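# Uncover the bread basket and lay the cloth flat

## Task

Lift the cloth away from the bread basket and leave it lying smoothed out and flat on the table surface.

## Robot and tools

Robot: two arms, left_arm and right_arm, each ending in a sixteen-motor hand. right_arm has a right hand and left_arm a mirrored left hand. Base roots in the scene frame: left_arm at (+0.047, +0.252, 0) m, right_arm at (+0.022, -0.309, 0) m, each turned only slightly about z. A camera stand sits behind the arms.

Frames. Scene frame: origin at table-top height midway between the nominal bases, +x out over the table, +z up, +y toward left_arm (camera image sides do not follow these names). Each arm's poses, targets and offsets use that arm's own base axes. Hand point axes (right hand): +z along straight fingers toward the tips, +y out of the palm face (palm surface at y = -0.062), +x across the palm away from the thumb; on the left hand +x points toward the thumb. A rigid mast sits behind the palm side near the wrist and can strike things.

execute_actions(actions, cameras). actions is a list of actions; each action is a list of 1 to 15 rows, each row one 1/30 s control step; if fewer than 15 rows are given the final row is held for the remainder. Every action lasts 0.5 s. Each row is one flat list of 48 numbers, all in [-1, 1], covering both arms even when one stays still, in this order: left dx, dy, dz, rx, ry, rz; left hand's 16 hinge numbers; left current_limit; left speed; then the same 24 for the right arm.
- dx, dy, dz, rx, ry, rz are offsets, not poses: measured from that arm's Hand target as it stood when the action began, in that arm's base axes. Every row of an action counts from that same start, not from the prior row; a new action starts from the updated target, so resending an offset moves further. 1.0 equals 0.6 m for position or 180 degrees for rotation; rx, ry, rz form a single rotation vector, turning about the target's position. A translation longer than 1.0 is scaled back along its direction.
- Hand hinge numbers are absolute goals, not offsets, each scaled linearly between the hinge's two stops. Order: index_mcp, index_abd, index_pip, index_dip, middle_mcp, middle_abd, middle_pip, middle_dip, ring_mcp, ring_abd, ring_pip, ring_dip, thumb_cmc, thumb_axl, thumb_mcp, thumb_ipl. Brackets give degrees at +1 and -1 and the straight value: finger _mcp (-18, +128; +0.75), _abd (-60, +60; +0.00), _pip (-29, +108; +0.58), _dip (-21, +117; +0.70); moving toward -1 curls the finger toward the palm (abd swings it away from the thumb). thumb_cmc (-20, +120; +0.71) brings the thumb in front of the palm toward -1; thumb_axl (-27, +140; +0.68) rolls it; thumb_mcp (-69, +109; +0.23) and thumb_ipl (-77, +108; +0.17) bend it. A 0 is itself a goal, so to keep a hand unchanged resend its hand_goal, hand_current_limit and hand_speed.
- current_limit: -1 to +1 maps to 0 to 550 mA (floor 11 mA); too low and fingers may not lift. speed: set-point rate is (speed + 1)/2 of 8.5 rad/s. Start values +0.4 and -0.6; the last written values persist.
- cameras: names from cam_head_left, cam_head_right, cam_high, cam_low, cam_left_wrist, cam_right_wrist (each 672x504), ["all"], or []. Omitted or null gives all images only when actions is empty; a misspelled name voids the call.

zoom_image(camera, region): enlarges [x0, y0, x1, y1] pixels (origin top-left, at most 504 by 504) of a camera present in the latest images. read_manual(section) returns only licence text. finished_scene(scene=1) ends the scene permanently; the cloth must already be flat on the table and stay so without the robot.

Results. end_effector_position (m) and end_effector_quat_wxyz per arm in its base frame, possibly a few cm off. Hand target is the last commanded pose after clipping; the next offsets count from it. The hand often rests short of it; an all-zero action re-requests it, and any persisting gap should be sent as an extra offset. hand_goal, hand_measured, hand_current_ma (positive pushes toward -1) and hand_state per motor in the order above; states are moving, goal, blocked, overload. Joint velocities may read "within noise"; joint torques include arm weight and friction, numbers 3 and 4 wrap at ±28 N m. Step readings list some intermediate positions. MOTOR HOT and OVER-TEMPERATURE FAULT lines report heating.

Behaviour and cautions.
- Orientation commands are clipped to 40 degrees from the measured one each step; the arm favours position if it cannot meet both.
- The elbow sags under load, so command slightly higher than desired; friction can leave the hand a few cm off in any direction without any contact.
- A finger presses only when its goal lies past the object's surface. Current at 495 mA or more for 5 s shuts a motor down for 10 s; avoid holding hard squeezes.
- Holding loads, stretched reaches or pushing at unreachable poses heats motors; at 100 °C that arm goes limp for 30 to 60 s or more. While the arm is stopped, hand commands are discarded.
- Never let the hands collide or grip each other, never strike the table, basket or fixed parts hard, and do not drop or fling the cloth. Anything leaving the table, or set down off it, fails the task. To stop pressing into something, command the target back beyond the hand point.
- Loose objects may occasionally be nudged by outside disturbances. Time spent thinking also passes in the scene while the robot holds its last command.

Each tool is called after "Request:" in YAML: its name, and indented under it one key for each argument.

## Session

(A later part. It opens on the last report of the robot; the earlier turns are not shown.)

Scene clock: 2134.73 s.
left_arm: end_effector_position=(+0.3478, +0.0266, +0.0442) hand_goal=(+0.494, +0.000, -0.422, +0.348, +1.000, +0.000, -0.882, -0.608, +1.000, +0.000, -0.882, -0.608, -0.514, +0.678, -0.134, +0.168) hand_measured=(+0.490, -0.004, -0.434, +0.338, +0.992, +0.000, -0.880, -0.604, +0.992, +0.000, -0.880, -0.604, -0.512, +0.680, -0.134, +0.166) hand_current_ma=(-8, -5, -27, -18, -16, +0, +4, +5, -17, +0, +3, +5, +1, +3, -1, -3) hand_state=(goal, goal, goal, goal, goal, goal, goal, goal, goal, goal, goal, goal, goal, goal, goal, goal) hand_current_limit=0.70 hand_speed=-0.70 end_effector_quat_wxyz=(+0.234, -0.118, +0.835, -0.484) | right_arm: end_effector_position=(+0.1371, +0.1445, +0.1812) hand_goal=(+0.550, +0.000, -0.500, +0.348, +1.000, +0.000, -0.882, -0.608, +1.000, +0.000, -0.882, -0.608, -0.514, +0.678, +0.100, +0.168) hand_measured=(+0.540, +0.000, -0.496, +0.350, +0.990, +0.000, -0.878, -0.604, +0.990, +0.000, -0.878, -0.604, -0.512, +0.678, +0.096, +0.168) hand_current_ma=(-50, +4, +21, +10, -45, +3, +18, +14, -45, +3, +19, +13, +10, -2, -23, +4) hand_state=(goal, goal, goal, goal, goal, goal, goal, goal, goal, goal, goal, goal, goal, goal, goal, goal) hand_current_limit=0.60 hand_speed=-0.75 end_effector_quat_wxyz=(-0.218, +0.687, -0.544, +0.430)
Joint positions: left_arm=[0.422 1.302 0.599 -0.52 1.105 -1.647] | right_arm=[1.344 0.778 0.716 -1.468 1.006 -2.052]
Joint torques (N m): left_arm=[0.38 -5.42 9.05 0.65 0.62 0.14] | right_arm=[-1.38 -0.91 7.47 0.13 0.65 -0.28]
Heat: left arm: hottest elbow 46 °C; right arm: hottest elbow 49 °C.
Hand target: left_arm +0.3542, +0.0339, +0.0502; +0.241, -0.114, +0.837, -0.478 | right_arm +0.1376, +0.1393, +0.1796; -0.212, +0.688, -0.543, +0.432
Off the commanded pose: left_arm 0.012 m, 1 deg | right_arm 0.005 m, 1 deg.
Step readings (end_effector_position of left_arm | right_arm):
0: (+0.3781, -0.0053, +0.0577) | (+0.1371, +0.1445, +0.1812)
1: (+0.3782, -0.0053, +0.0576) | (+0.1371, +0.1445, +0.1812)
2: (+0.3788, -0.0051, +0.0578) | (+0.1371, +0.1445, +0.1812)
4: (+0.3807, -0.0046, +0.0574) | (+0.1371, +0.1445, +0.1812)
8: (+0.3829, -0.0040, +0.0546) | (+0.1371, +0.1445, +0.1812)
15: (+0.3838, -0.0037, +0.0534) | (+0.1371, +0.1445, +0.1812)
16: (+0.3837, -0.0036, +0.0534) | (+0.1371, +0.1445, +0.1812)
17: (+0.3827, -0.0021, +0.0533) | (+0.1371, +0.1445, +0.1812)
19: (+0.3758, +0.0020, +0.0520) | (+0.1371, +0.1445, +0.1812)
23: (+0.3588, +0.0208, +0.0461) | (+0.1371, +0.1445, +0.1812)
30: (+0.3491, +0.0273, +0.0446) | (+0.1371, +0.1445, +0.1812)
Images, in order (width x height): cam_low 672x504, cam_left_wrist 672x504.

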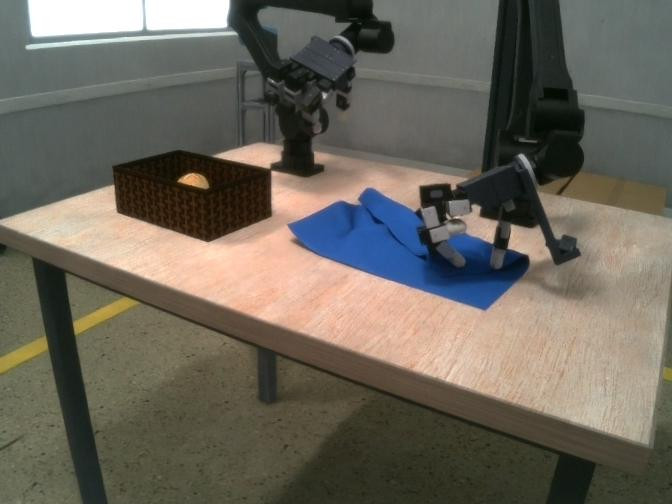

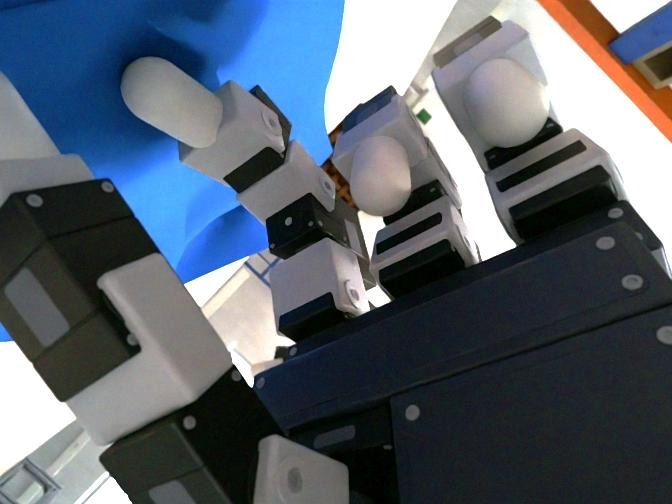

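Request:
execute_actions:
  actions:
    - [[-0.05,0.06,0.0,0,0,0,0.493,0,-0.423,0.348,1,0,-0.883,-0.609,1,0,-0.883,-0.609,-0.514,0.678,-0.135,0.168,0.7,-0.7,0.0,0,0,0,0,0,0.55,0,-0.5,0.348,1,0,-0.883,-0.609,1,0,-0.883,-0.609,-0.514,0.678,0.1,0.168,0.6,-0.75]]
  cameras: ["cam_low","cam_left_wrist"]

Request:
zoom_image:
  camera: "cam_low"
  region: [340, 170, 560, 330]

Scene clock: 2142.40 s.
left_arm: end_effector_position=(+0.3101, +0.0565, +0.0431) hand_goal=(+0.494, +0.000, -0.422, +0.348, +1.000, +0.000, -0.882, -0.608, +1.000, +0.000, -0.882, -0.608, -0.514, +0.678, -0.134, +0.168) hand_measured=(+0.492, -0.004, -0.436, +0.338, +0.992, +0.000, -0.880, -0.604, +0.992, +0.000, -0.880, -0.604, -0.514, +0.680, -0.136, +0.166) hand_current_ma=(-1, -6, -30, -20, -16, +0, +4, +5, -17, +0, +3, +5, +0, +2, -3, -3) hand_state=(goal, goal, goal, goal, goal, goal, goal, goal, goal, goal, goal, goal, goal, goal, goal, goal) hand_current_limit=0.70 hand_speed=-0.70 end_effector_quat_wxyz=(+0.231, -0.125, +0.834, -0.485) | right_arm: end_effector_position=(+0.1371, +0.1445, +0.1812) hand_goal=(+0.550, +0.000, -0.500, +0.348, +1.000, +0.000, -0.882, -0.608, +1.000, +0.000, -0.882, -0.608, -0.514, +0.678, +0.100, +0.168) hand_measured=(+0.540, +0.000, -0.496, +0.350, +0.990, +0.000, -0.878, -0.604, +0.990, +0.000, -0.878, -0.604, -0.512, +0.678, +0.096, +0.168) hand_current_ma=(-50, +4, +21, +10, -45, +3, +18, +14, -45, +3, +19, +13, +10, -2, -23, +4) hand_state=(goal, goal, goal, goal, goal, goal, goal, goal, goal, goal, goal, goal, goal, goal, goal, goal) hand_current_limit=0.60 hand_speed=-0.75 end_effector_quat_wxyz=(-0.218, +0.687, -0.544, +0.430)
Joint positions: left_arm=[0.572 1.305 0.614 -0.833 1.134 -1.326] | right_arm=[1.344 0.778 0.716 -1.468 1.006 -2.052]
Joint torques (N m): left_arm=[0.38 -3.78 10.51 0.32 0.68 0.22] | right_arm=[-1.2 -0.79 7.39 0.17 0.66 -0.27]
Heat: left arm: hottest elbow 46 °C; right arm: hottest elbow 49 °C.
Hand target: left_arm +0.3242, +0.0700, +0.0503; +0.242, -0.114, +0.837, -0.478 | right_arm +0.1376, +0.1393, +0.1796; -0.212, +0.688, -0.543, +0.432
Off the commanded pose: left_arm 0.021 m, 2 deg | right_arm 0.005 m, 1 deg.
Step readings (end_effector_position of left_arm | right_arm):
0: (+0.3478, +0.0266, +0.0442) | (+0.1371, +0.1445, +0.1812)
1: (+0.3475, +0.0268, +0.0442) | (+0.1371, +0.1445, +0.1812)
2: (+0.3452, +0.0286, +0.0440) | (+0.1371, +0.1445, +0.1812)
4: (+0.3377, +0.0339, +0.0442) | (+0.1371, +0.1445, +0.1812)
8: (+0.3214, +0.0525, +0.0432) | (+0.1371, +0.1445, +0.1812)
15: (+0.3104, +0.0557, +0.0432) | (+0.1371, +0.1445, +0.1812)
Images, in order (width x height): cam_low 672x504, cam_left_wrist 672x504.

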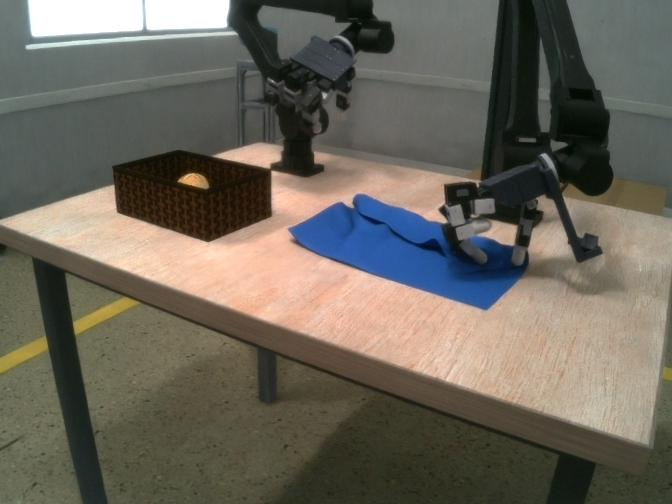

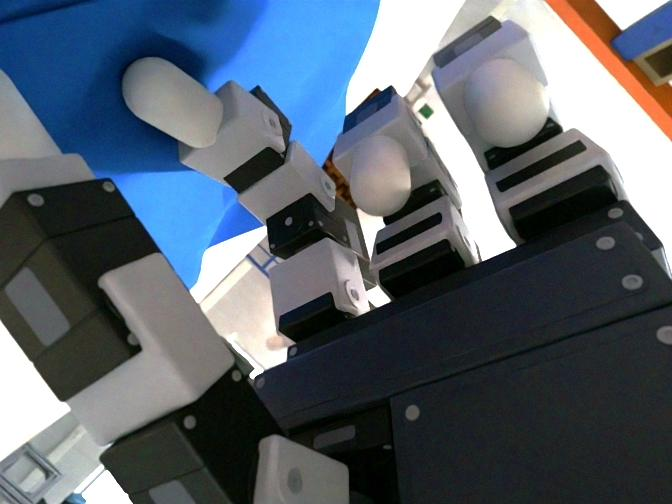

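Scaled by 2.291 from the camera's 672x504 image, which has a finer 960x720 frame.

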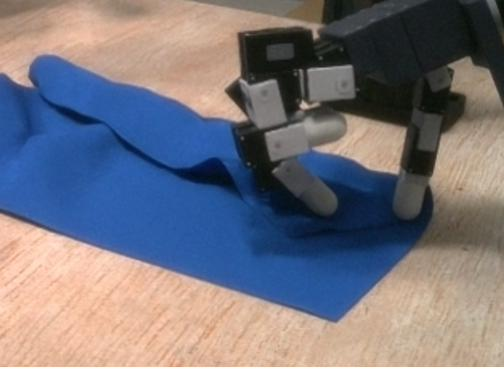

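Request:
execute_actions:
  actions:
    - [[-0.05,0.06,0.0,0,0,0,0.493,0,-0.423,0.348,1,0,-0.883,-0.609,1,0,-0.883,-0.609,-0.514,0.678,-0.135,0.168,0.7,-0.7,0.0,0,0,0,0,0,0.55,0,-0.5,0.348,1,0,-0.883,-0.609,1,0,-0.883,-0.609,-0.514,0.678,0.1,0.168,0.6,-0.75]]
  cameras: ["cam_low","cam_high"]

Request:
zoom_image:
  camera: "cam_low"
  region: [340, 170, 560, 330]

Request:
zoom_image:
  camera: "cam_high"
  region: [300, 170, 500, 350]

Scene clock: 2147.73 s.
left_arm: end_effector_position=(+0.2794, +0.0882, +0.0422) hand_goal=(+0.494, +0.000, -0.422, +0.348, +1.000, +0.000, -0.882, -0.608, +1.000, +0.000, -0.882, -0.608, -0.514, +0.678, -0.134, +0.168) hand_measured=(+0.494, -0.002, -0.434, +0.338, +0.992, +0.000, -0.880, -0.604, +0.992, +0.000, -0.880, -0.604, -0.514, +0.680, -0.136, +0.166) hand_current_ma=(+0, -2, -25, -20, -16, +0, +4, +5, -17, +0, +3, +5, +0, +2, -3, -3) hand_state=(goal, goal, goal, goal, goal, goal, goal, goal, goal, goal, goal, goal, goal, goal, goal, goal) hand_current_limit=0.70 hand_speed=-0.70 end_effector_quat_wxyz=(+0.227, -0.129, +0.834, -0.487) | right_arm: end_effector_position=(+0.1371, +0.1445, +0.1812) hand_goal=(+0.550, +0.000, -0.500, +0.348, +1.000, +0.000, -0.882, -0.608, +1.000, +0.000, -0.882, -0.608, -0.514, +0.678, +0.100, +0.168) hand_measured=(+0.540, +0.000, -0.496, +0.350, +0.990, +0.000, -0.878, -0.604, +0.990, +0.000, -0.878, -0.604, -0.512, +0.678, +0.096, +0.168) hand_current_ma=(-50, +4, +21, +10, -45, +3, +18, +14, -45, +3, +19, +13, +10, -2, -23, +4) hand_state=(goal, goal, goal, goal, goal, goal, goal, goal, goal, goal, goal, goal, goal, goal, goal, goal) hand_current_limit=0.60 hand_speed=-0.75 end_effector_quat_wxyz=(-0.218, +0.687, -0.544, +0.430)
Joint positions: left_arm=[0.726 1.371 0.661 -1.145 1.114 -0.974] | right_arm=[1.344 0.778 0.716 -1.468 1.006 -2.052]
Joint torques (N m): left_arm=[0.5 -4.31 10.35 -0.06 0.7 0.26] | right_arm=[-1.38 -0.79 7.45 0.1 0.66 -0.27]
Heat: left arm: hottest elbow 46 °C; right arm: hottest elbow 49 °C.
Hand target: left_arm +0.2943, +0.1060, +0.0503; +0.242, -0.114, +0.837, -0.478 | right_arm +0.1376, +0.1393, +0.1796; -0.212, +0.688, -0.543, +0.432
Off the commanded pose: left_arm 0.024 m, 3 deg | right_arm 0.005 m, 1 deg.
Step readings (end_effector_position of left_arm | right_arm):
0: (+0.3101, +0.0564, +0.0431) | (+0.1371, +0.1445, +0.1812)
1: (+0.3098, +0.0566, +0.0431) | (+0.1371, +0.1445, +0.1812)
2: (+0.3080, +0.0576, +0.0433) | (+0.1371, +0.1445, +0.1812)
4: (+0.2994, +0.0643, +0.0430) | (+0.1371, +0.1445, +0.1812)
8: (+0.2831, +0.0812, +0.0424) | (+0.1371, +0.1445, +0.1812)
15: (+0.2787, +0.0877, +0.0418) | (+0.1371, +0.1445, +0.1812)
Images, in order (width x height): cam_high 672x504, cam_low 672x504.

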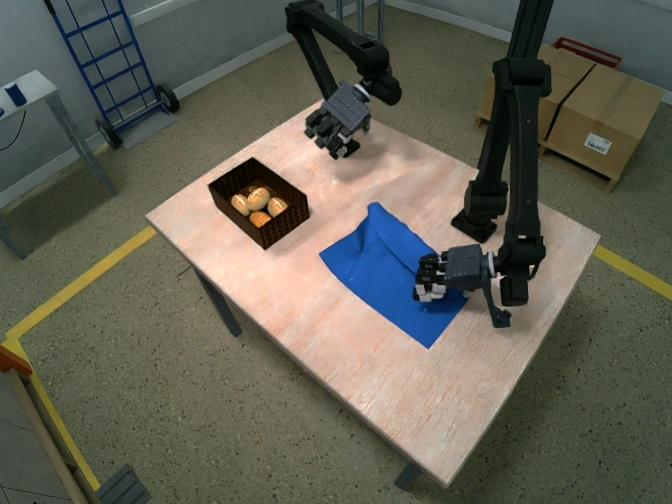

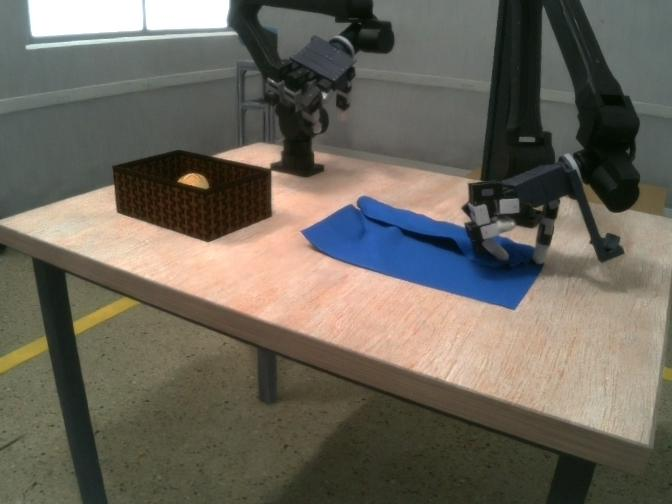

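Scaled by 2.291 from the camera's 672x504 image, which has a finer 960x720 frame.

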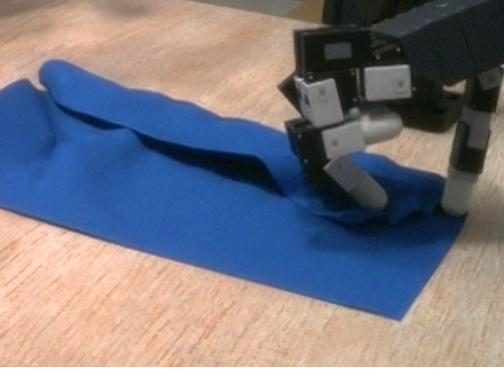

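Scaled by 2.520 from the camera's 672x504 image, which has a finer 960x720 frame.

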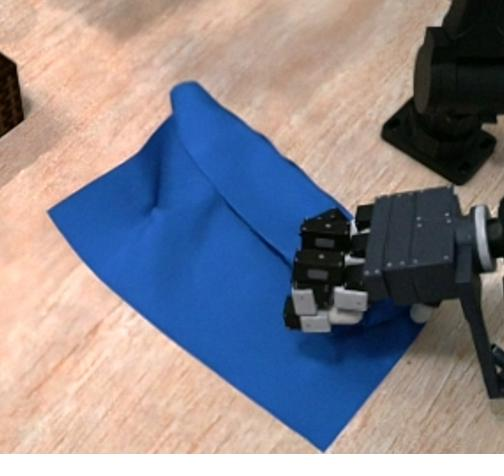

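Request:
execute_actions:
  actions:
    - [[-0.09,-0.03,0.008,0,0,0,0.493,0,-0.423,0.348,1,0,-0.883,-0.609,1,0,-0.883,-0.609,-0.514,0.678,-0.135,0.168,0.7,-0.7,0.0,0,0,0,0,0,0.55,0,-0.5,0.348,1,0,-0.883,-0.609,1,0,-0.883,-0.609,-0.514,0.678,0.1,0.168,0.6,-0.75]]
  cameras: ["cam_low","cam_high"]

Request:
zoom_image:
  camera: "cam_low"
  region: [340, 170, 560, 330]

Request:
zoom_image:
  camera: "cam_high"
  region: [300, 170, 500, 350]

Scene clock: 2155.17 s.
left_arm: end_effector_position=(+0.2419, +0.0860, +0.0551) hand_goal=(+0.494, +0.000, -0.422, +0.348, +1.000, +0.000, -0.882, -0.608, +1.000, +0.000, -0.882, -0.608, -0.514, +0.678, -0.134, +0.168) hand_measured=(+0.492, -0.002, -0.424, +0.346, +0.992, +0.000, -0.880, -0.604, +0.992, +0.000, -0.880, -0.604, -0.514, +0.680, -0.136, +0.166) hand_current_ma=(-4, -2, -2, -4, -16, +0, +4, +5, -17, +0, +3, +5, +0, +2, -3, -3) hand_state=(goal, goal, goal, goal, goal, goal, goal, goal, goal, goal, goal, goal, goal, goal, goal, goal) hand_current_limit=0.70 hand_speed=-0.70 end_effector_quat_wxyz=(+0.241, -0.112, +0.838, -0.476) | right_arm: end_effector_position=(+0.1371, +0.1445, +0.1812) hand_goal=(+0.550, +0.000, -0.500, +0.348, +1.000, +0.000, -0.882, -0.608, +1.000, +0.000, -0.882, -0.608, -0.514, +0.678, +0.100, +0.168) hand_measured=(+0.540, +0.000, -0.496, +0.350, +0.990, +0.000, -0.878, -0.604, +0.990, +0.000, -0.878, -0.604, -0.512, +0.678, +0.096, +0.168) hand_current_ma=(-50, +4, +21, +10, -45, +3, +18, +14, -45, +3, +19, +13, +10, -2, -23, +4) hand_state=(goal, goal, goal, goal, goal, goal, goal, goal, goal, goal, goal, goal, goal, goal, goal, goal) hand_current_limit=0.60 hand_speed=-0.75 end_effector_quat_wxyz=(-0.218, +0.687, -0.544, +0.430)
Joint positions: left_arm=[0.819 1.278 0.611 -1.328 1.079 -0.761] | right_arm=[1.344 0.778 0.716 -1.468 1.006 -2.052]
Joint torques (N m): left_arm=[0.62 -3.6 6.48 -0.65 0.81 0.12] | right_arm=[-1.38 -0.79 7.42 0.12 0.66 -0.27]
Heat: left arm: hottest elbow 46 °C; right arm: hottest elbow 49 °C.
Hand target: left_arm +0.2402, +0.0879, +0.0551; +0.242, -0.114, +0.837, -0.478 | right_arm +0.1376, +0.1393, +0.1796; -0.212, +0.688, -0.543, +0.432
Off the commanded pose: left_arm 0.003 m, 0 deg | right_arm 0.005 m, 1 deg.
Step readings (end_effector_position of left_arm | right_arm):
0: (+0.2795, +0.0882, +0.0422) | (+0.1371, +0.1445, +0.1812)
1: (+0.2792, +0.0882, +0.0421) | (+0.1371, +0.1445, +0.1812)
2: (+0.2775, +0.0883, +0.0427) | (+0.1371, +0.1445, +0.1812)
4: (+0.2710, +0.0897, +0.0443) | (+0.1371, +0.1445, +0.1812)
8: (+0.2508, +0.0878, +0.0497) | (+0.1371, +0.1445, +0.1812)
15: (+0.2417, +0.0859, +0.0539) | (+0.1371, +0.1445, +0.1812)
Images, in order (width x height): cam_high 672x504, cam_low 672x504.

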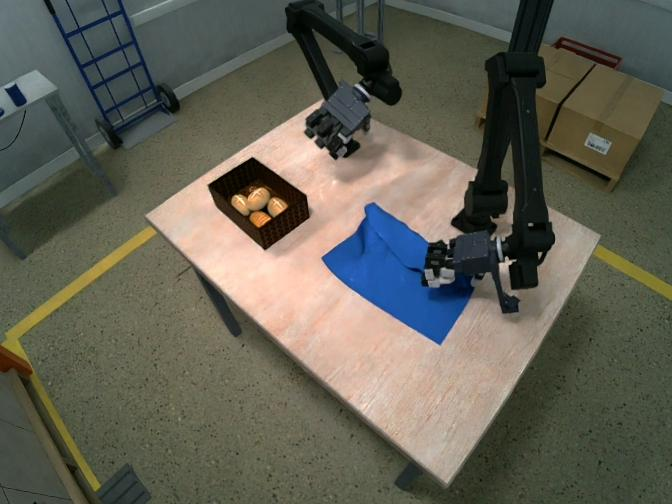

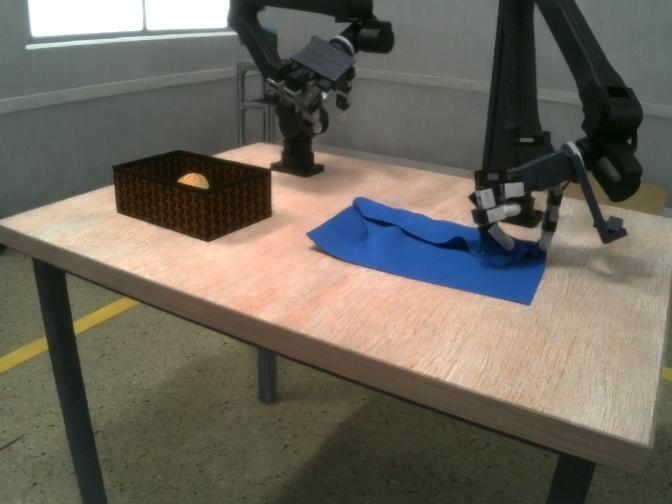

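Scaled by 2.291 from the camera's 672x504 image, which has a finer 960x720 frame.

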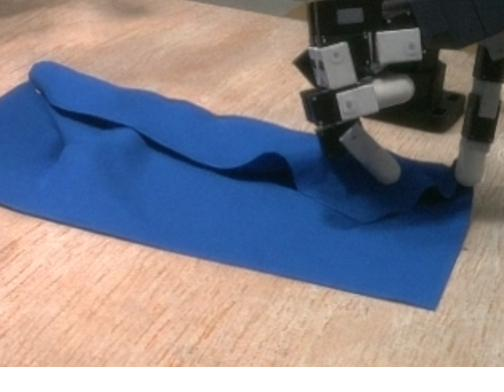

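Scaled by 2.520 from the camera's 672x504 image, which has a finer 960x720 frame.

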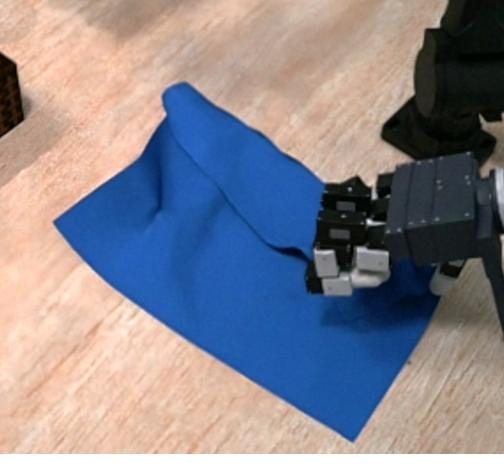

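Request:
execute_actions:
  actions:
    - [[0,0.0,0.1,0,0,0,0.493,0,-0.423,0.348,1,0,-0.883,-0.609,1,0,-0.883,-0.609,-0.514,0.678,-0.135,0.168,0.7,-0.7,0.0,0,0,0,0,0,0.55,0,-0.5,0.348,1,0,-0.883,-0.609,1,0,-0.883,-0.609,-0.514,0.678,0.1,0.168,0.6,-0.75]]
    - [[0,0.15,0.08,0,0,0,0.493,0,-0.423,0.348,1,0,-0.883,-0.609,1,0,-0.883,-0.609,-0.514,0.678,-0.135,0.168,0.7,-0.7,0.0,0,0,0,0,0,0.55,0,-0.5,0.348,1,0,-0.883,-0.609,1,0,-0.883,-0.609,-0.514,0.678,0.1,0.168,0.6,-0.75]]
  cameras: ["cam_low","cam_high","cam_head_left"]

Request:
zoom_image:
  camera: "cam_low"
  region: [300, 170, 560, 330]

Request:
zoom_image:
  camera: "cam_high"
  region: [300, 170, 500, 350]

Request:
zoom_image:
  camera: "cam_head_left"
  region: [180, 280, 400, 440]

Scene clock: 2163.30 s.
left_arm: end_effector_position=(+0.2335, +0.1636, +0.1499) hand_goal=(+0.494, +0.000, -0.422, +0.348, +1.000, +0.000, -0.882, -0.608, +1.000, +0.000, -0.882, -0.608, -0.514, +0.678, -0.134, +0.168) hand_measured=(+0.490, -0.002, -0.424, +0.346, +0.992, +0.000, -0.880, -0.604, +0.992, +0.000, -0.880, -0.604, -0.514, +0.680, -0.136, +0.166) hand_current_ma=(-7, -2, -1, -3, -16, +0, +4, +5, -17, +0, +3, +5, +1, +2, -2, -3) hand_state=(goal, goal, goal, goal, goal, goal, goal, goal, goal, goal, goal, goal, goal, goal, goal, goal) hand_current_limit=0.70 hand_speed=-0.70 end_effector_quat_wxyz=(+0.244, -0.155, +0.853, -0.435) | right_arm: end_effector_position=(+0.1371, +0.1445, +0.1812) hand_goal=(+0.550, +0.000, -0.500, +0.348, +1.000, +0.000, -0.882, -0.608, +1.000, +0.000, -0.882, -0.608, -0.514, +0.678, +0.100, +0.168) hand_measured=(+0.540, +0.000, -0.496, +0.350, +0.990, +0.000, -0.878, -0.604, +0.990, +0.000, -0.878, -0.604, -0.512, +0.678, +0.096, +0.168) hand_current_ma=(-50, +4, +21, +10, -45, +3, +18, +14, -45, +3, +19, +13, +10, -2, -23, +4) hand_state=(goal, goal, goal, goal, goal, goal, goal, goal, goal, goal, goal, goal, goal, goal, goal, goal) hand_current_limit=0.60 hand_speed=-0.75 end_effector_quat_wxyz=(-0.218, +0.687, -0.544, +0.430)
Joint positions: left_arm=[0.984 1.244 0.891 -1.68 0.975 -0.697] | right_arm=[1.344 0.778 0.716 -1.468 1.006 -2.052]
Joint torques (N m): left_arm=[0.21 -4.07 11.73 -0.69 0.74 0.19] | right_arm=[-1.44 -0.91 7.43 0.14 0.66 -0.27]
Heat: left arm: hottest elbow 46 °C; right arm: hottest elbow 49 °C.
Hand target: left_arm +0.2402, +0.1780, +0.1632; +0.242, -0.114, +0.837, -0.478 | right_arm +0.1376, +0.1393, +0.1796; -0.212, +0.688, -0.543, +0.432
Off the commanded pose: left_arm 0.021 m, 7 deg | right_arm 0.005 m, 1 deg.
joint sent to its limit (left arm) — joint 4 (wrist pitch), lower limit. The joint targets are off in orientation, not in position.
Step readings (end_effector_position of left_arm | right_arm):
0: (+0.2420, +0.0861, +0.0551) | (+0.1371, +0.1445, +0.1812)
1: (+0.2417, +0.0857, +0.0552) | (+0.1371, +0.1445, +0.1812)
2: (+0.2397, +0.0836, +0.0565) | (+0.1371, +0.1445, +0.1812)
4: (+0.2339, +0.0774, +0.0624) | (+0.1371, +0.1445, +0.1812)
8: (+0.2284, +0.0716, +0.0824) | (+0.1371, +0.1445, +0.1812)
15: (+0.2301, +0.0735, +0.0989) | (+0.1371, +0.1445, +0.1812)
16: (+0.2297, +0.0737, +0.0995) | (+0.1371, +0.1445, +0.1812)
17: (+0.2266, +0.0766, +0.1013) | (+0.1371, +0.1445, +0.1812)
19: (+0.2228, +0.0915, +0.1094) | (+0.1371, +0.1445, +0.1812)
23: (+0.2321, +0.1439, +0.1356) | (+0.1371, +0.1445, +0.1812)
30: (+0.2338, +0.1640, +0.1500) | (+0.1371, +0.1445, +0.1812)
Images, in order (width x height): cam_head_left 672x504, cam_high 672x504, cam_low 672x504.

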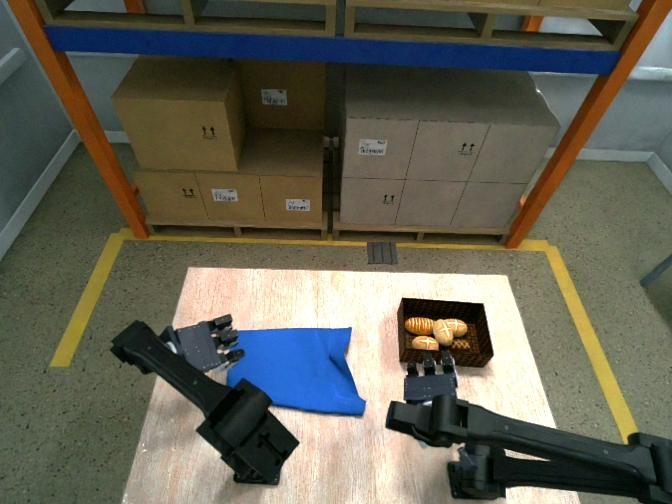

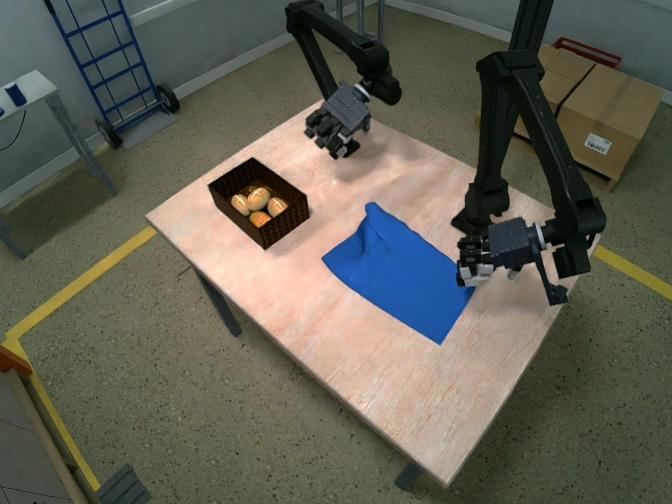

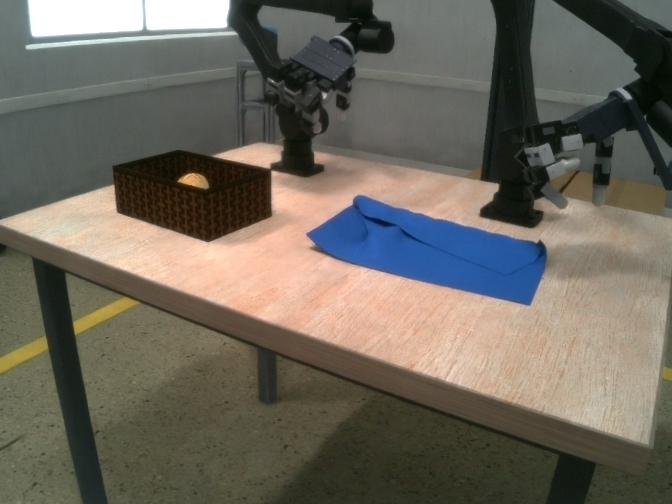

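Scaled by 1.938 from the camera's 672x504 image, which has a finer 960x720 frame.

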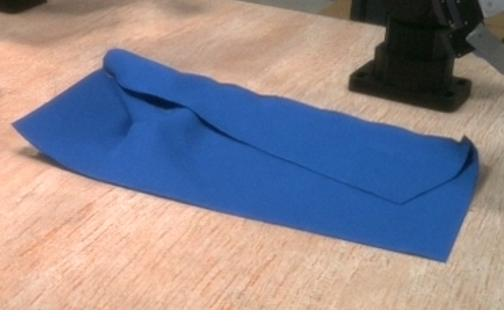

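Scaled by 2.520 from the camera's 672x504 image, which has a finer 960x720 frame.

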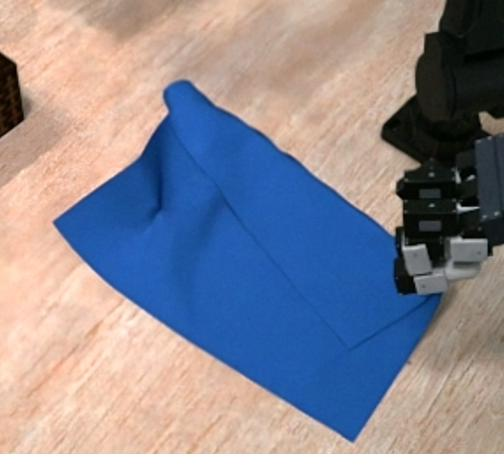

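Scaled by 2.291 from the camera's 672x504 image, which has a finer 960x720 frame.

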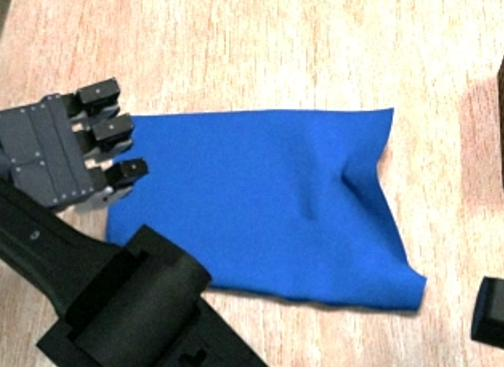

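Request:
execute_actions:
  actions:
    - [[0,0.05,0.0,0,0,0,0.493,0,-0.423,0.348,1,0,-0.883,-0.609,1,0,-0.883,-0.609,-0.514,0.678,-0.135,0.168,0.7,-0.7,0.0605,0.102,0,0,0,0,0.493,0,-0.423,0.348,1,0,-0.883,-0.609,1,0,-0.883,-0.609,-0.514,0.678,-0.135,0.168,0.6,-0.7]]
    - [[0,0,0.0,0,0,0,0.493,0,-0.423,0.348,1,0,-0.883,-0.609,1,0,-0.883,-0.609,-0.514,0.678,-0.135,0.168,0.7,-0.7,0.0605,0.102,-0.04,0,0,0,0.493,0,-0.423,0.348,1,0,-0.883,-0.609,1,0,-0.883,-0.609,-0.514,0.678,-0.135,0.168,0.6,-0.7]]
    - [[0,0,0.0,0,0,0,0.493,0,-0.423,0.348,1,0,-0.883,-0.609,1,0,-0.883,-0.609,-0.514,0.678,-0.135,0.168,0.7,-0.7,0.0605,0.102,-0.04,0,0,0,0.493,0,-0.423,0.348,1,0,-0.883,-0.609,1,0,-0.883,-0.609,-0.514,0.678,-0.135,0.168,0.6,-0.7]]
    - [[0,0,0.0,0,0,0,0.493,0,-0.423,0.348,1,0,-0.883,-0.609,1,0,-0.883,-0.609,-0.514,0.678,-0.135,0.168,0.7,-0.7,0.0605,0.102,-0.04,0,0,0,0.493,0,-0.423,0.348,1,0,-0.883,-0.609,1,0,-0.883,-0.609,-0.514,0.678,-0.135,0.168,0.6,-0.7]]
  cameras: ["cam_low","cam_right_wrist"]

Request:
zoom_image:
  camera: "cam_low"
  region: [300, 150, 500, 290]

Request:
zoom_image:
  camera: "cam_right_wrist"
  region: [412, 0, 672, 260]

Scene clock: 2195.70 s.
left_arm: end_effector_position=(+0.2319, +0.1894, +0.1467) hand_goal=(+0.494, +0.000, -0.422, +0.348, +1.000, +0.000, -0.882, -0.608, +1.000, +0.000, -0.882, -0.608, -0.514, +0.678, -0.134, +0.168) hand_measured=(+0.490, -0.002, -0.424, +0.346, +0.992, +0.000, -0.880, -0.604, +0.992, +0.000, -0.880, -0.604, -0.514, +0.680, -0.136, +0.166) hand_current_ma=(-7, -2, -1, -3, -16, +0, +4, +5, -17, +0, +3, +5, +1, +2, -2, -3) hand_state=(goal, goal, goal, goal, goal, goal, goal, goal, goal, goal, goal, goal, goal, goal, goal, goal) hand_current_limit=0.70 hand_speed=-0.70 end_effector_quat_wxyz=(+0.244, -0.164, +0.855, -0.426) | right_arm: end_effector_position=(+0.2722, +0.3738, +0.1017) hand_goal=(+0.494, +0.000, -0.422, +0.348, +1.000, +0.000, -0.882, -0.608, +1.000, +0.000, -0.882, -0.608, -0.514, +0.678, -0.134, +0.168) hand_measured=(+0.490, +0.000, -0.424, +0.350, +0.990, +0.000, -0.878, -0.604, +0.990, +0.000, -0.878, -0.604, -0.512, +0.678, -0.132, +0.168) hand_current_ma=(-17, +4, -7, +10, -45, +3, +18, +14, -45, +3, +19, +13, +13, -1, +10, +4) hand_state=(goal, goal, goal, goal, goal, goal, goal, goal, goal, goal, goal, goal, goal, goal, goal, goal) hand_current_limit=0.60 hand_speed=-0.70 end_effector_quat_wxyz=(-0.185, +0.641, -0.581, +0.466)
Joint positions: left_arm=[1.027 1.299 0.934 -1.683 0.949 -0.675] | right_arm=[1.179 1.638 1.185 -1.059 1.049 -2.096]
Joint torques (N m): left_arm=[0.21 -5.13 12.42 -0.65 0.73 0.14] | right_arm=[-1.26 -10.17 10.15 -0.05 0.75 -0.24]
Heat: left arm: hottest elbow 48 °C; right arm: hottest elbow 49 °C.
Hand target: left_arm +0.2402, +0.2080, +0.1631; +0.242, -0.114, +0.837, -0.478 | right_arm +0.2827, +0.3842, +0.1077; -0.212, +0.688, -0.543, +0.431
Off the commanded pose: left_arm 0.026 m, 9 deg | right_arm 0.016 m, 9 deg.
joint sent to its limit (left arm) — joint 4 (wrist pitch), lower limit. The joint targets are off in orientation, not in position.
joint sent to its limit (right arm) — joint 6 (wrist roll), lower limit. The joint targets are off in orientation, not in position.
Step readings (end_effector_position of left_arm | right_arm):
0: (+0.2335, +0.1636, +0.1499) | (+0.1371, +0.1445, +0.1812)
1: (+0.2333, +0.1638, +0.1497) | (+0.1372, +0.1446, +0.1811)
2: (+0.2324, +0.1651, +0.1492) | (+0.1386, +0.1459, +0.1804)
4: (+0.2311, +0.1704, +0.1482) | (+0.1446, +0.1538, +0.1778)
8: (+0.2314, +0.1846, +0.1469) | (+0.1570, +0.1742, +0.1671)
15: (+0.2317, +0.1893, +0.1467) | (+0.1638, +0.1839, +0.1615)
16: (+0.2318, +0.1893, +0.1467) | (+0.1645, +0.1851, +0.1625)
17: (+0.2318, +0.1893, +0.1467) | (+0.1664, +0.1881, +0.1629)
19: (+0.2318, +0.1894, +0.1467) | (+0.1741, +0.2025, +0.1630)
23: (+0.2319, +0.1894, +0.1467) | (+0.1900, +0.2350, +0.1535)
30: (+0.2319, +0.1894, +0.1467) | (+0.1981, +0.2431, +0.1400)
31: (+0.2319, +0.1894, +0.1467) | (+0.1987, +0.2440, +0.1408)
32: (+0.2319, +0.1894, +0.1467) | (+0.2004, +0.2468, +0.1413)
34: (+0.2319, +0.1894, +0.1467) | (+0.2087, +0.2613, +0.1419)
38: (+0.2319, +0.1894, +0.1467) | (+0.2266, +0.2973, +0.1339)
45: (+0.2319, +0.1894, +0.1467) | (+0.2337, +0.3059, +0.1189)
46: (+0.2319, +0.1894, +0.1467) | (+0.2344, +0.3068, +0.1197)
47: (+0.2319, +0.1894, +0.1467) | (+0.2360, +0.3091, +0.1202)
49: (+0.2319, +0.1894, +0.1467) | (+0.2441, +0.3236, +0.1214)
53: (+0.2319, +0.1894, +0.1467) | (+0.2635, +0.3605, +0.1145)
60: (+0.2319, +0.1894, +0.1467) | (+0.2697, +0.3687, +0.0970)
Images, in order (width x height): cam_low 672x504, cam_right_wrist 672x504.

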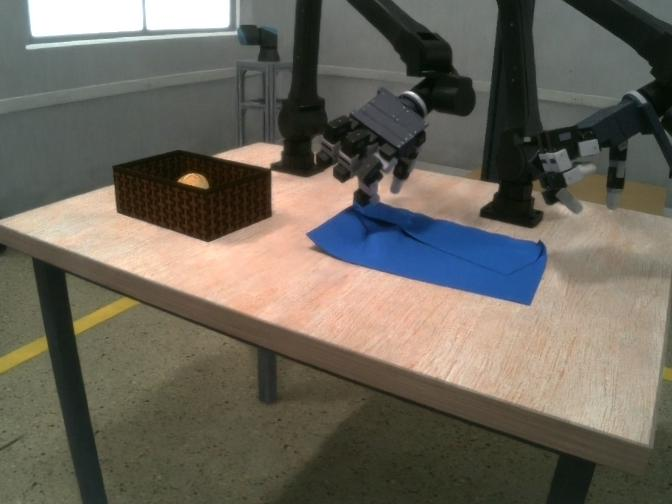

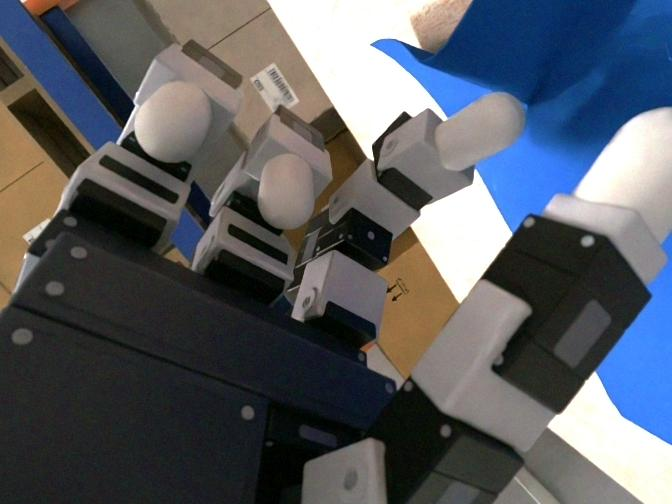

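Scaled by 2.520 from the camera's 672x504 image, which has a finer 960x720 frame.

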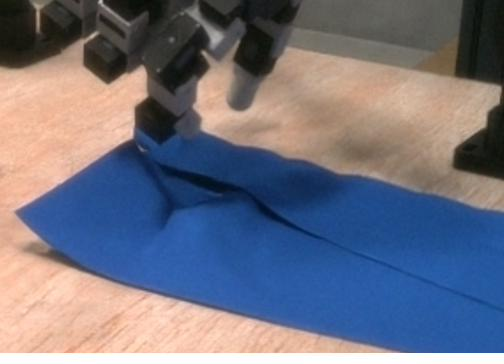

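Scaled by 1.938 from the camera's 672x504 image, which has a finer 960x720 frame.

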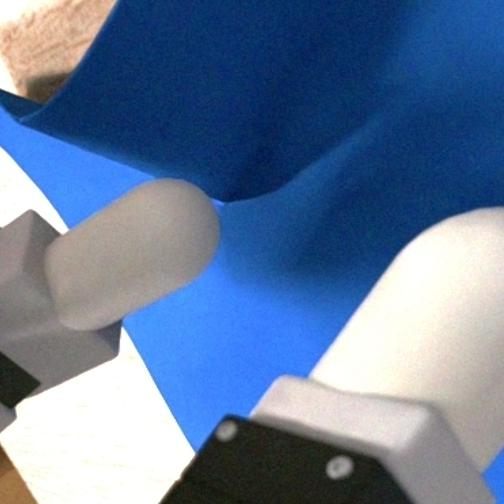

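Request:
execute_actions:
  actions:
    - [[0,0,0.0,0,0,0,0.493,0,-0.423,0.348,1,0,-0.883,-0.609,1,0,-0.883,-0.609,-0.514,0.678,-0.135,0.168,0.7,-0.7,-0.02,-0.01,-0.055,0,0,0,0.493,0,-0.423,0.348,1,0,-0.883,-0.609,1,0,-0.883,-0.609,-0.514,0.678,-0.135,0.168,0.6,-0.7]]
  cameras: ["cam_low","cam_right_wrist"]

Request:
zoom_image:
  camera: "cam_low"
  region: [300, 150, 500, 290]

Request:
zoom_image:
  camera: "cam_right_wrist"
  region: [412, 0, 672, 260]

Scene clock: 2207.40 s.
left_arm: end_effector_position=(+0.2319, +0.1894, +0.1467) hand_goal=(+0.494, +0.000, -0.422, +0.348, +1.000, +0.000, -0.882, -0.608, +1.000, +0.000, -0.882, -0.608, -0.514, +0.678, -0.134, +0.168) hand_measured=(+0.490, -0.002, -0.424, +0.346, +0.992, +0.000, -0.880, -0.604, +0.992, +0.000, -0.880, -0.604, -0.514, +0.680, -0.136, +0.166) hand_current_ma=(-7, -2, -1, -3, -16, +0, +4, +5, -17, +0, +3, +5, +1, +2, -2, -3) hand_state=(goal, goal, goal, goal, goal, goal, goal, goal, goal, goal, goal, goal, goal, goal, goal, goal) hand_current_limit=0.70 hand_speed=-0.70 end_effector_quat_wxyz=(+0.244, -0.164, +0.855, -0.426) | right_arm: end_effector_position=(+0.2722, +0.3776, +0.0880) hand_goal=(+0.494, +0.000, -0.422, +0.348, +1.000, +0.000, -0.882, -0.608, +1.000, +0.000, -0.882, -0.608, -0.514, +0.678, -0.134, +0.168) hand_measured=(+0.490, +0.000, -0.424, +0.350, +0.990, +0.000, -0.878, -0.604, +0.990, +0.000, -0.878, -0.604, -0.512, +0.678, -0.132, +0.168) hand_current_ma=(-17, +4, -7, +10, -45, +3, +18, +14, -45, +3, +19, +13, +13, -1, +10, +4) hand_state=(goal, goal, goal, goal, goal, goal, goal, goal, goal, goal, goal, goal, goal, goal, goal, goal) hand_current_limit=0.60 hand_speed=-0.70 end_effector_quat_wxyz=(-0.196, +0.638, -0.588, +0.458)
Joint positions: left_arm=[1.027 1.299 0.934 -1.683 0.949 -0.675] | right_arm=[1.179 1.644 1.156 -0.993 1.04 -2.096]
Joint torques (N m): left_arm=[0.26 -5.07 12.44 -0.66 0.73 0.14] | right_arm=[-0.03 -9.7 6.74 0.75 0.72 -0.23]
Heat: left arm: hottest elbow 48 °C; right arm: hottest elbow 50 °C.
Hand target: left_arm +0.2402, +0.2080, +0.1631; +0.242, -0.114, +0.837, -0.478 | right_arm +0.2708, +0.3782, +0.0747; -0.212, +0.688, -0.543, +0.432
Off the commanded pose: left_arm 0.026 m, 9 deg | right_arm 0.013 m, 8 deg.
joint sent to its limit (left arm) — joint 4 (wrist pitch), lower limit. The joint targets are off in orientation, not in position.
joint sent to its limit (right arm) — joint 6 (wrist roll), lower limit. The joint targets are off in orientation, not in position.
Step readings (end_effector_position of left_arm | right_arm):
0: (+0.2319, +0.1894, +0.1467) | (+0.2722, +0.3738, +0.1017)
1: (+0.2319, +0.1894, +0.1467) | (+0.2722, +0.3738, +0.1017)
2: (+0.2319, +0.1894, +0.1467) | (+0.2722, +0.3742, +0.1016)
4: (+0.2319, +0.1894, +0.1467) | (+0.2730, +0.3775, +0.1004)
8: (+0.2319, +0.1894, +0.1467) | (+0.2733, +0.3798, +0.0956)
15: (+0.2319, +0.1894, +0.1467) | (+0.2719, +0.3769, +0.0882)
Images, in order (width x height): cam_low 672x504, cam_right_wrist 672x504.

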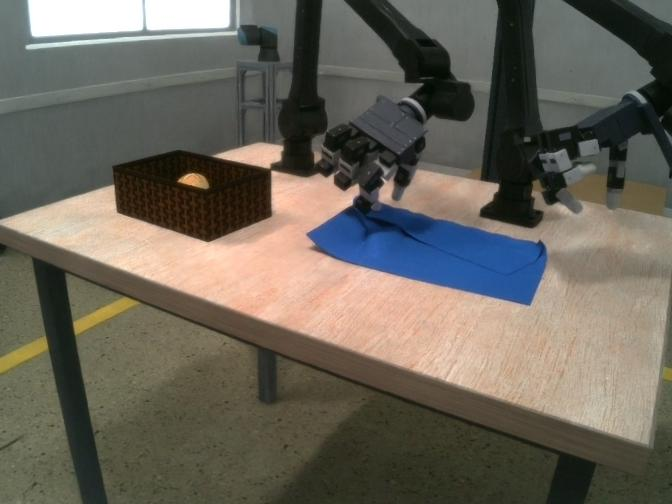

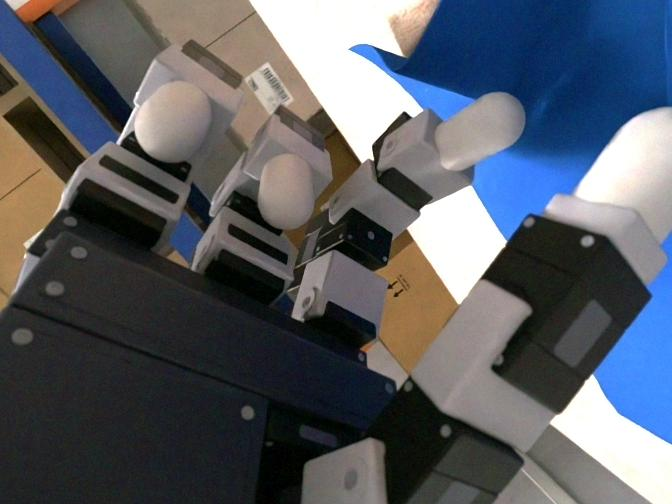

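Scaled by 2.520 from the camera's 672x504 image, which has a finer 960x720 frame.

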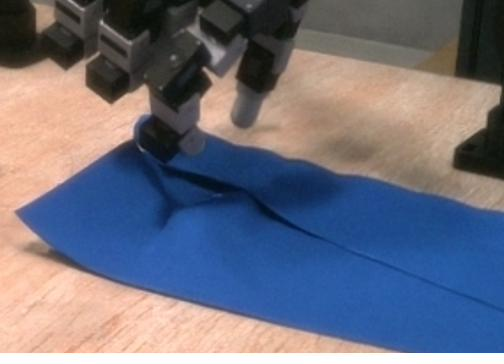

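Scaled by 1.938 from the camera's 672x504 image, which has a finer 960x720 frame.

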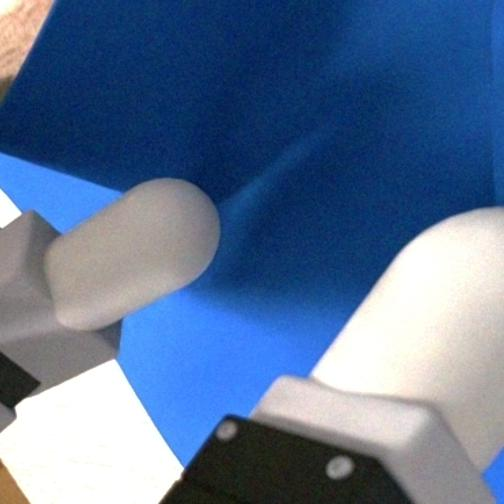

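Request:
execute_actions:
  actions:
    - [[0,0,0.0,0,0,0,0.493,0,-0.423,0.348,1,0,-0.883,-0.609,1,0,-0.883,-0.609,-0.514,0.678,-0.135,0.168,0.7,-0.7,-0.035,0,-0.03,0,0,0,0.493,0,-0.423,0.348,1,0,-0.883,-0.609,1,0,-0.883,-0.609,-0.514,0.678,-0.135,0.168,0.6,-0.7]]
  cameras: ["cam_low","cam_right_wrist"]

Request:
zoom_image:
  camera: "cam_low"
  region: [300, 150, 500, 290]

Request:
zoom_image:
  camera: "cam_right_wrist"
  region: [412, 0, 672, 260]

Scene clock: 2213.17 s.
left_arm: end_effector_position=(+0.2319, +0.1894, +0.1467) hand_goal=(+0.494, +0.000, -0.422, +0.348, +1.000, +0.000, -0.882, -0.608, +1.000, +0.000, -0.882, -0.608, -0.514, +0.678, -0.134, +0.168) hand_measured=(+0.490, -0.002, -0.424, +0.346, +0.992, +0.000, -0.880, -0.604, +0.992, +0.000, -0.880, -0.604, -0.514, +0.680, -0.136, +0.166) hand_current_ma=(-7, -2, -1, -3, -16, +0, +4, +5, -17, +0, +3, +5, +1, +2, -2, -3) hand_state=(goal, goal, goal, goal, goal, goal, goal, goal, goal, goal, goal, goal, goal, goal, goal, goal) hand_current_limit=0.70 hand_speed=-0.70 end_effector_quat_wxyz=(+0.244, -0.164, +0.855, -0.426) | right_arm: end_effector_position=(+0.2517, +0.3767, +0.0671) hand_goal=(+0.494, +0.000, -0.422, +0.348, +1.000, +0.000, -0.882, -0.608, +1.000, +0.000, -0.882, -0.608, -0.514, +0.678, -0.134, +0.168) hand_measured=(+0.490, +0.000, -0.424, +0.350, +0.990, +0.000, -0.878, -0.604, +0.990, +0.000, -0.878, -0.604, -0.512, +0.678, -0.132, +0.168) hand_current_ma=(-17, +4, -7, +10, -45, +3, +18, +14, -45, +3, +19, +13, +13, -1, +9, +4) hand_state=(goal, goal, goal, goal, goal, goal, goal, goal, goal, goal, goal, goal, goal, goal, goal, goal) hand_current_limit=0.60 hand_speed=-0.70 end_effector_quat_wxyz=(-0.201, +0.652, -0.576, +0.450)
Joint positions: left_arm=[1.027 1.299 0.934 -1.683 0.949 -0.675] | right_arm=[1.216 1.644 1.097 -0.938 1.029 -2.096]
Joint torques (N m): left_arm=[0.26 -5.07 12.44 -0.65 0.73 0.13] | right_arm=[-0.03 -9.47 6.56 0.76 0.75 -0.23]
Heat: left arm: hottest elbow 48 °C; right arm: hottest elbow 49 °C.
Hand target: left_arm +0.2402, +0.2080, +0.1631; +0.242, -0.114, +0.837, -0.478 | right_arm +0.2496, +0.3783, +0.0567; -0.212, +0.688, -0.543, +0.431
Off the commanded pose: left_arm 0.026 m, 9 deg | right_arm 0.011 m, 6 deg.
joint sent to its limit (left arm) — joint 4 (wrist pitch), lower limit. The joint targets are off in orientation, not in position.
joint sent to its limit (right arm) — joint 6 (wrist roll), lower limit. The joint targets are off in orientation, not in position.
Step readings (end_effector_position of left_arm | right_arm):
0: (+0.2319, +0.1894, +0.1467) | (+0.2722, +0.3776, +0.0880)
1: (+0.2319, +0.1894, +0.1467) | (+0.2721, +0.3775, +0.0877)
2: (+0.2319, +0.1894, +0.1467) | (+0.2715, +0.3777, +0.0864)
4: (+0.2319, +0.1894, +0.1467) | (+0.2685, +0.3777, +0.0815)
8: (+0.2319, +0.1894, +0.1467) | (+0.2568, +0.3732, +0.0698)
15: (+0.2319, +0.1894, +0.1467) | (+0.2516, +0.3765, +0.0671)
Images, in order (width x height): cam_low 672x504, cam_right_wrist 672x504.

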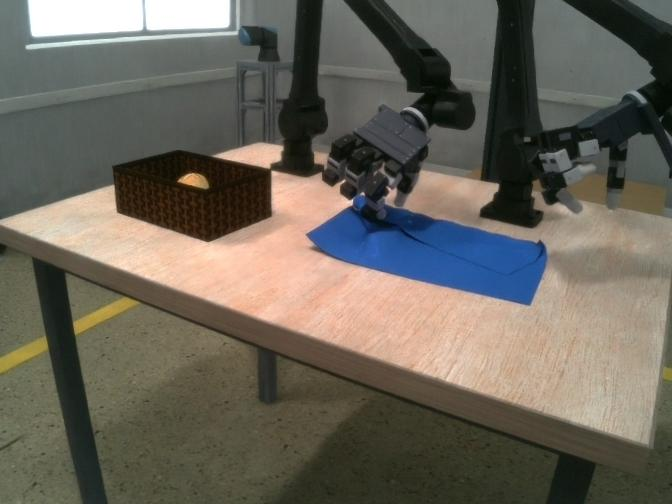

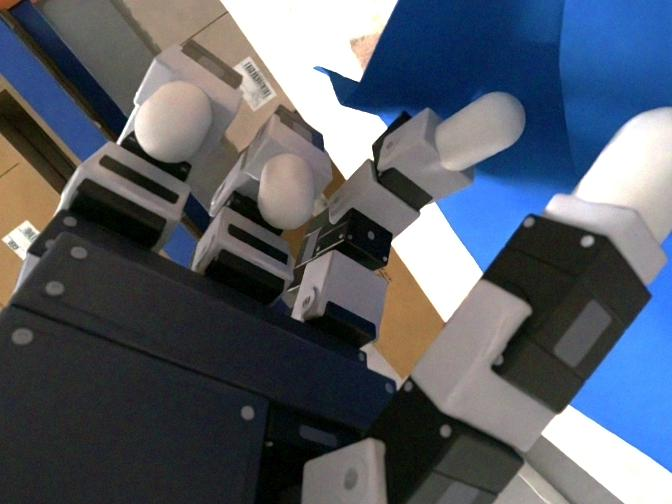

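Scaled by 2.520 from the camera's 672x504 image, which has a finer 960x720 frame.

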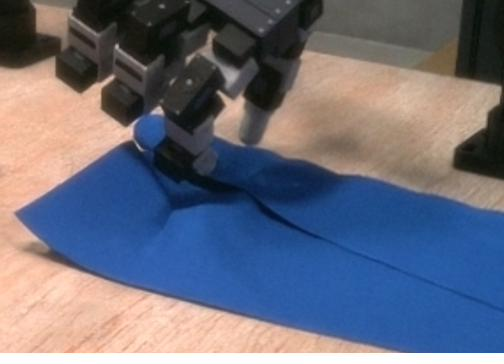

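Scaled by 1.938 from the camera's 672x504 image, which has a finer 960x720 frame.

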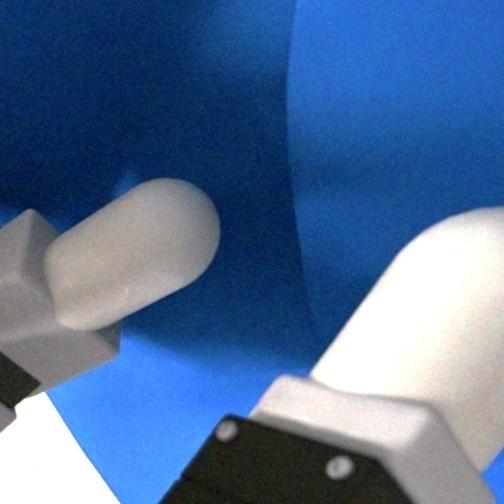

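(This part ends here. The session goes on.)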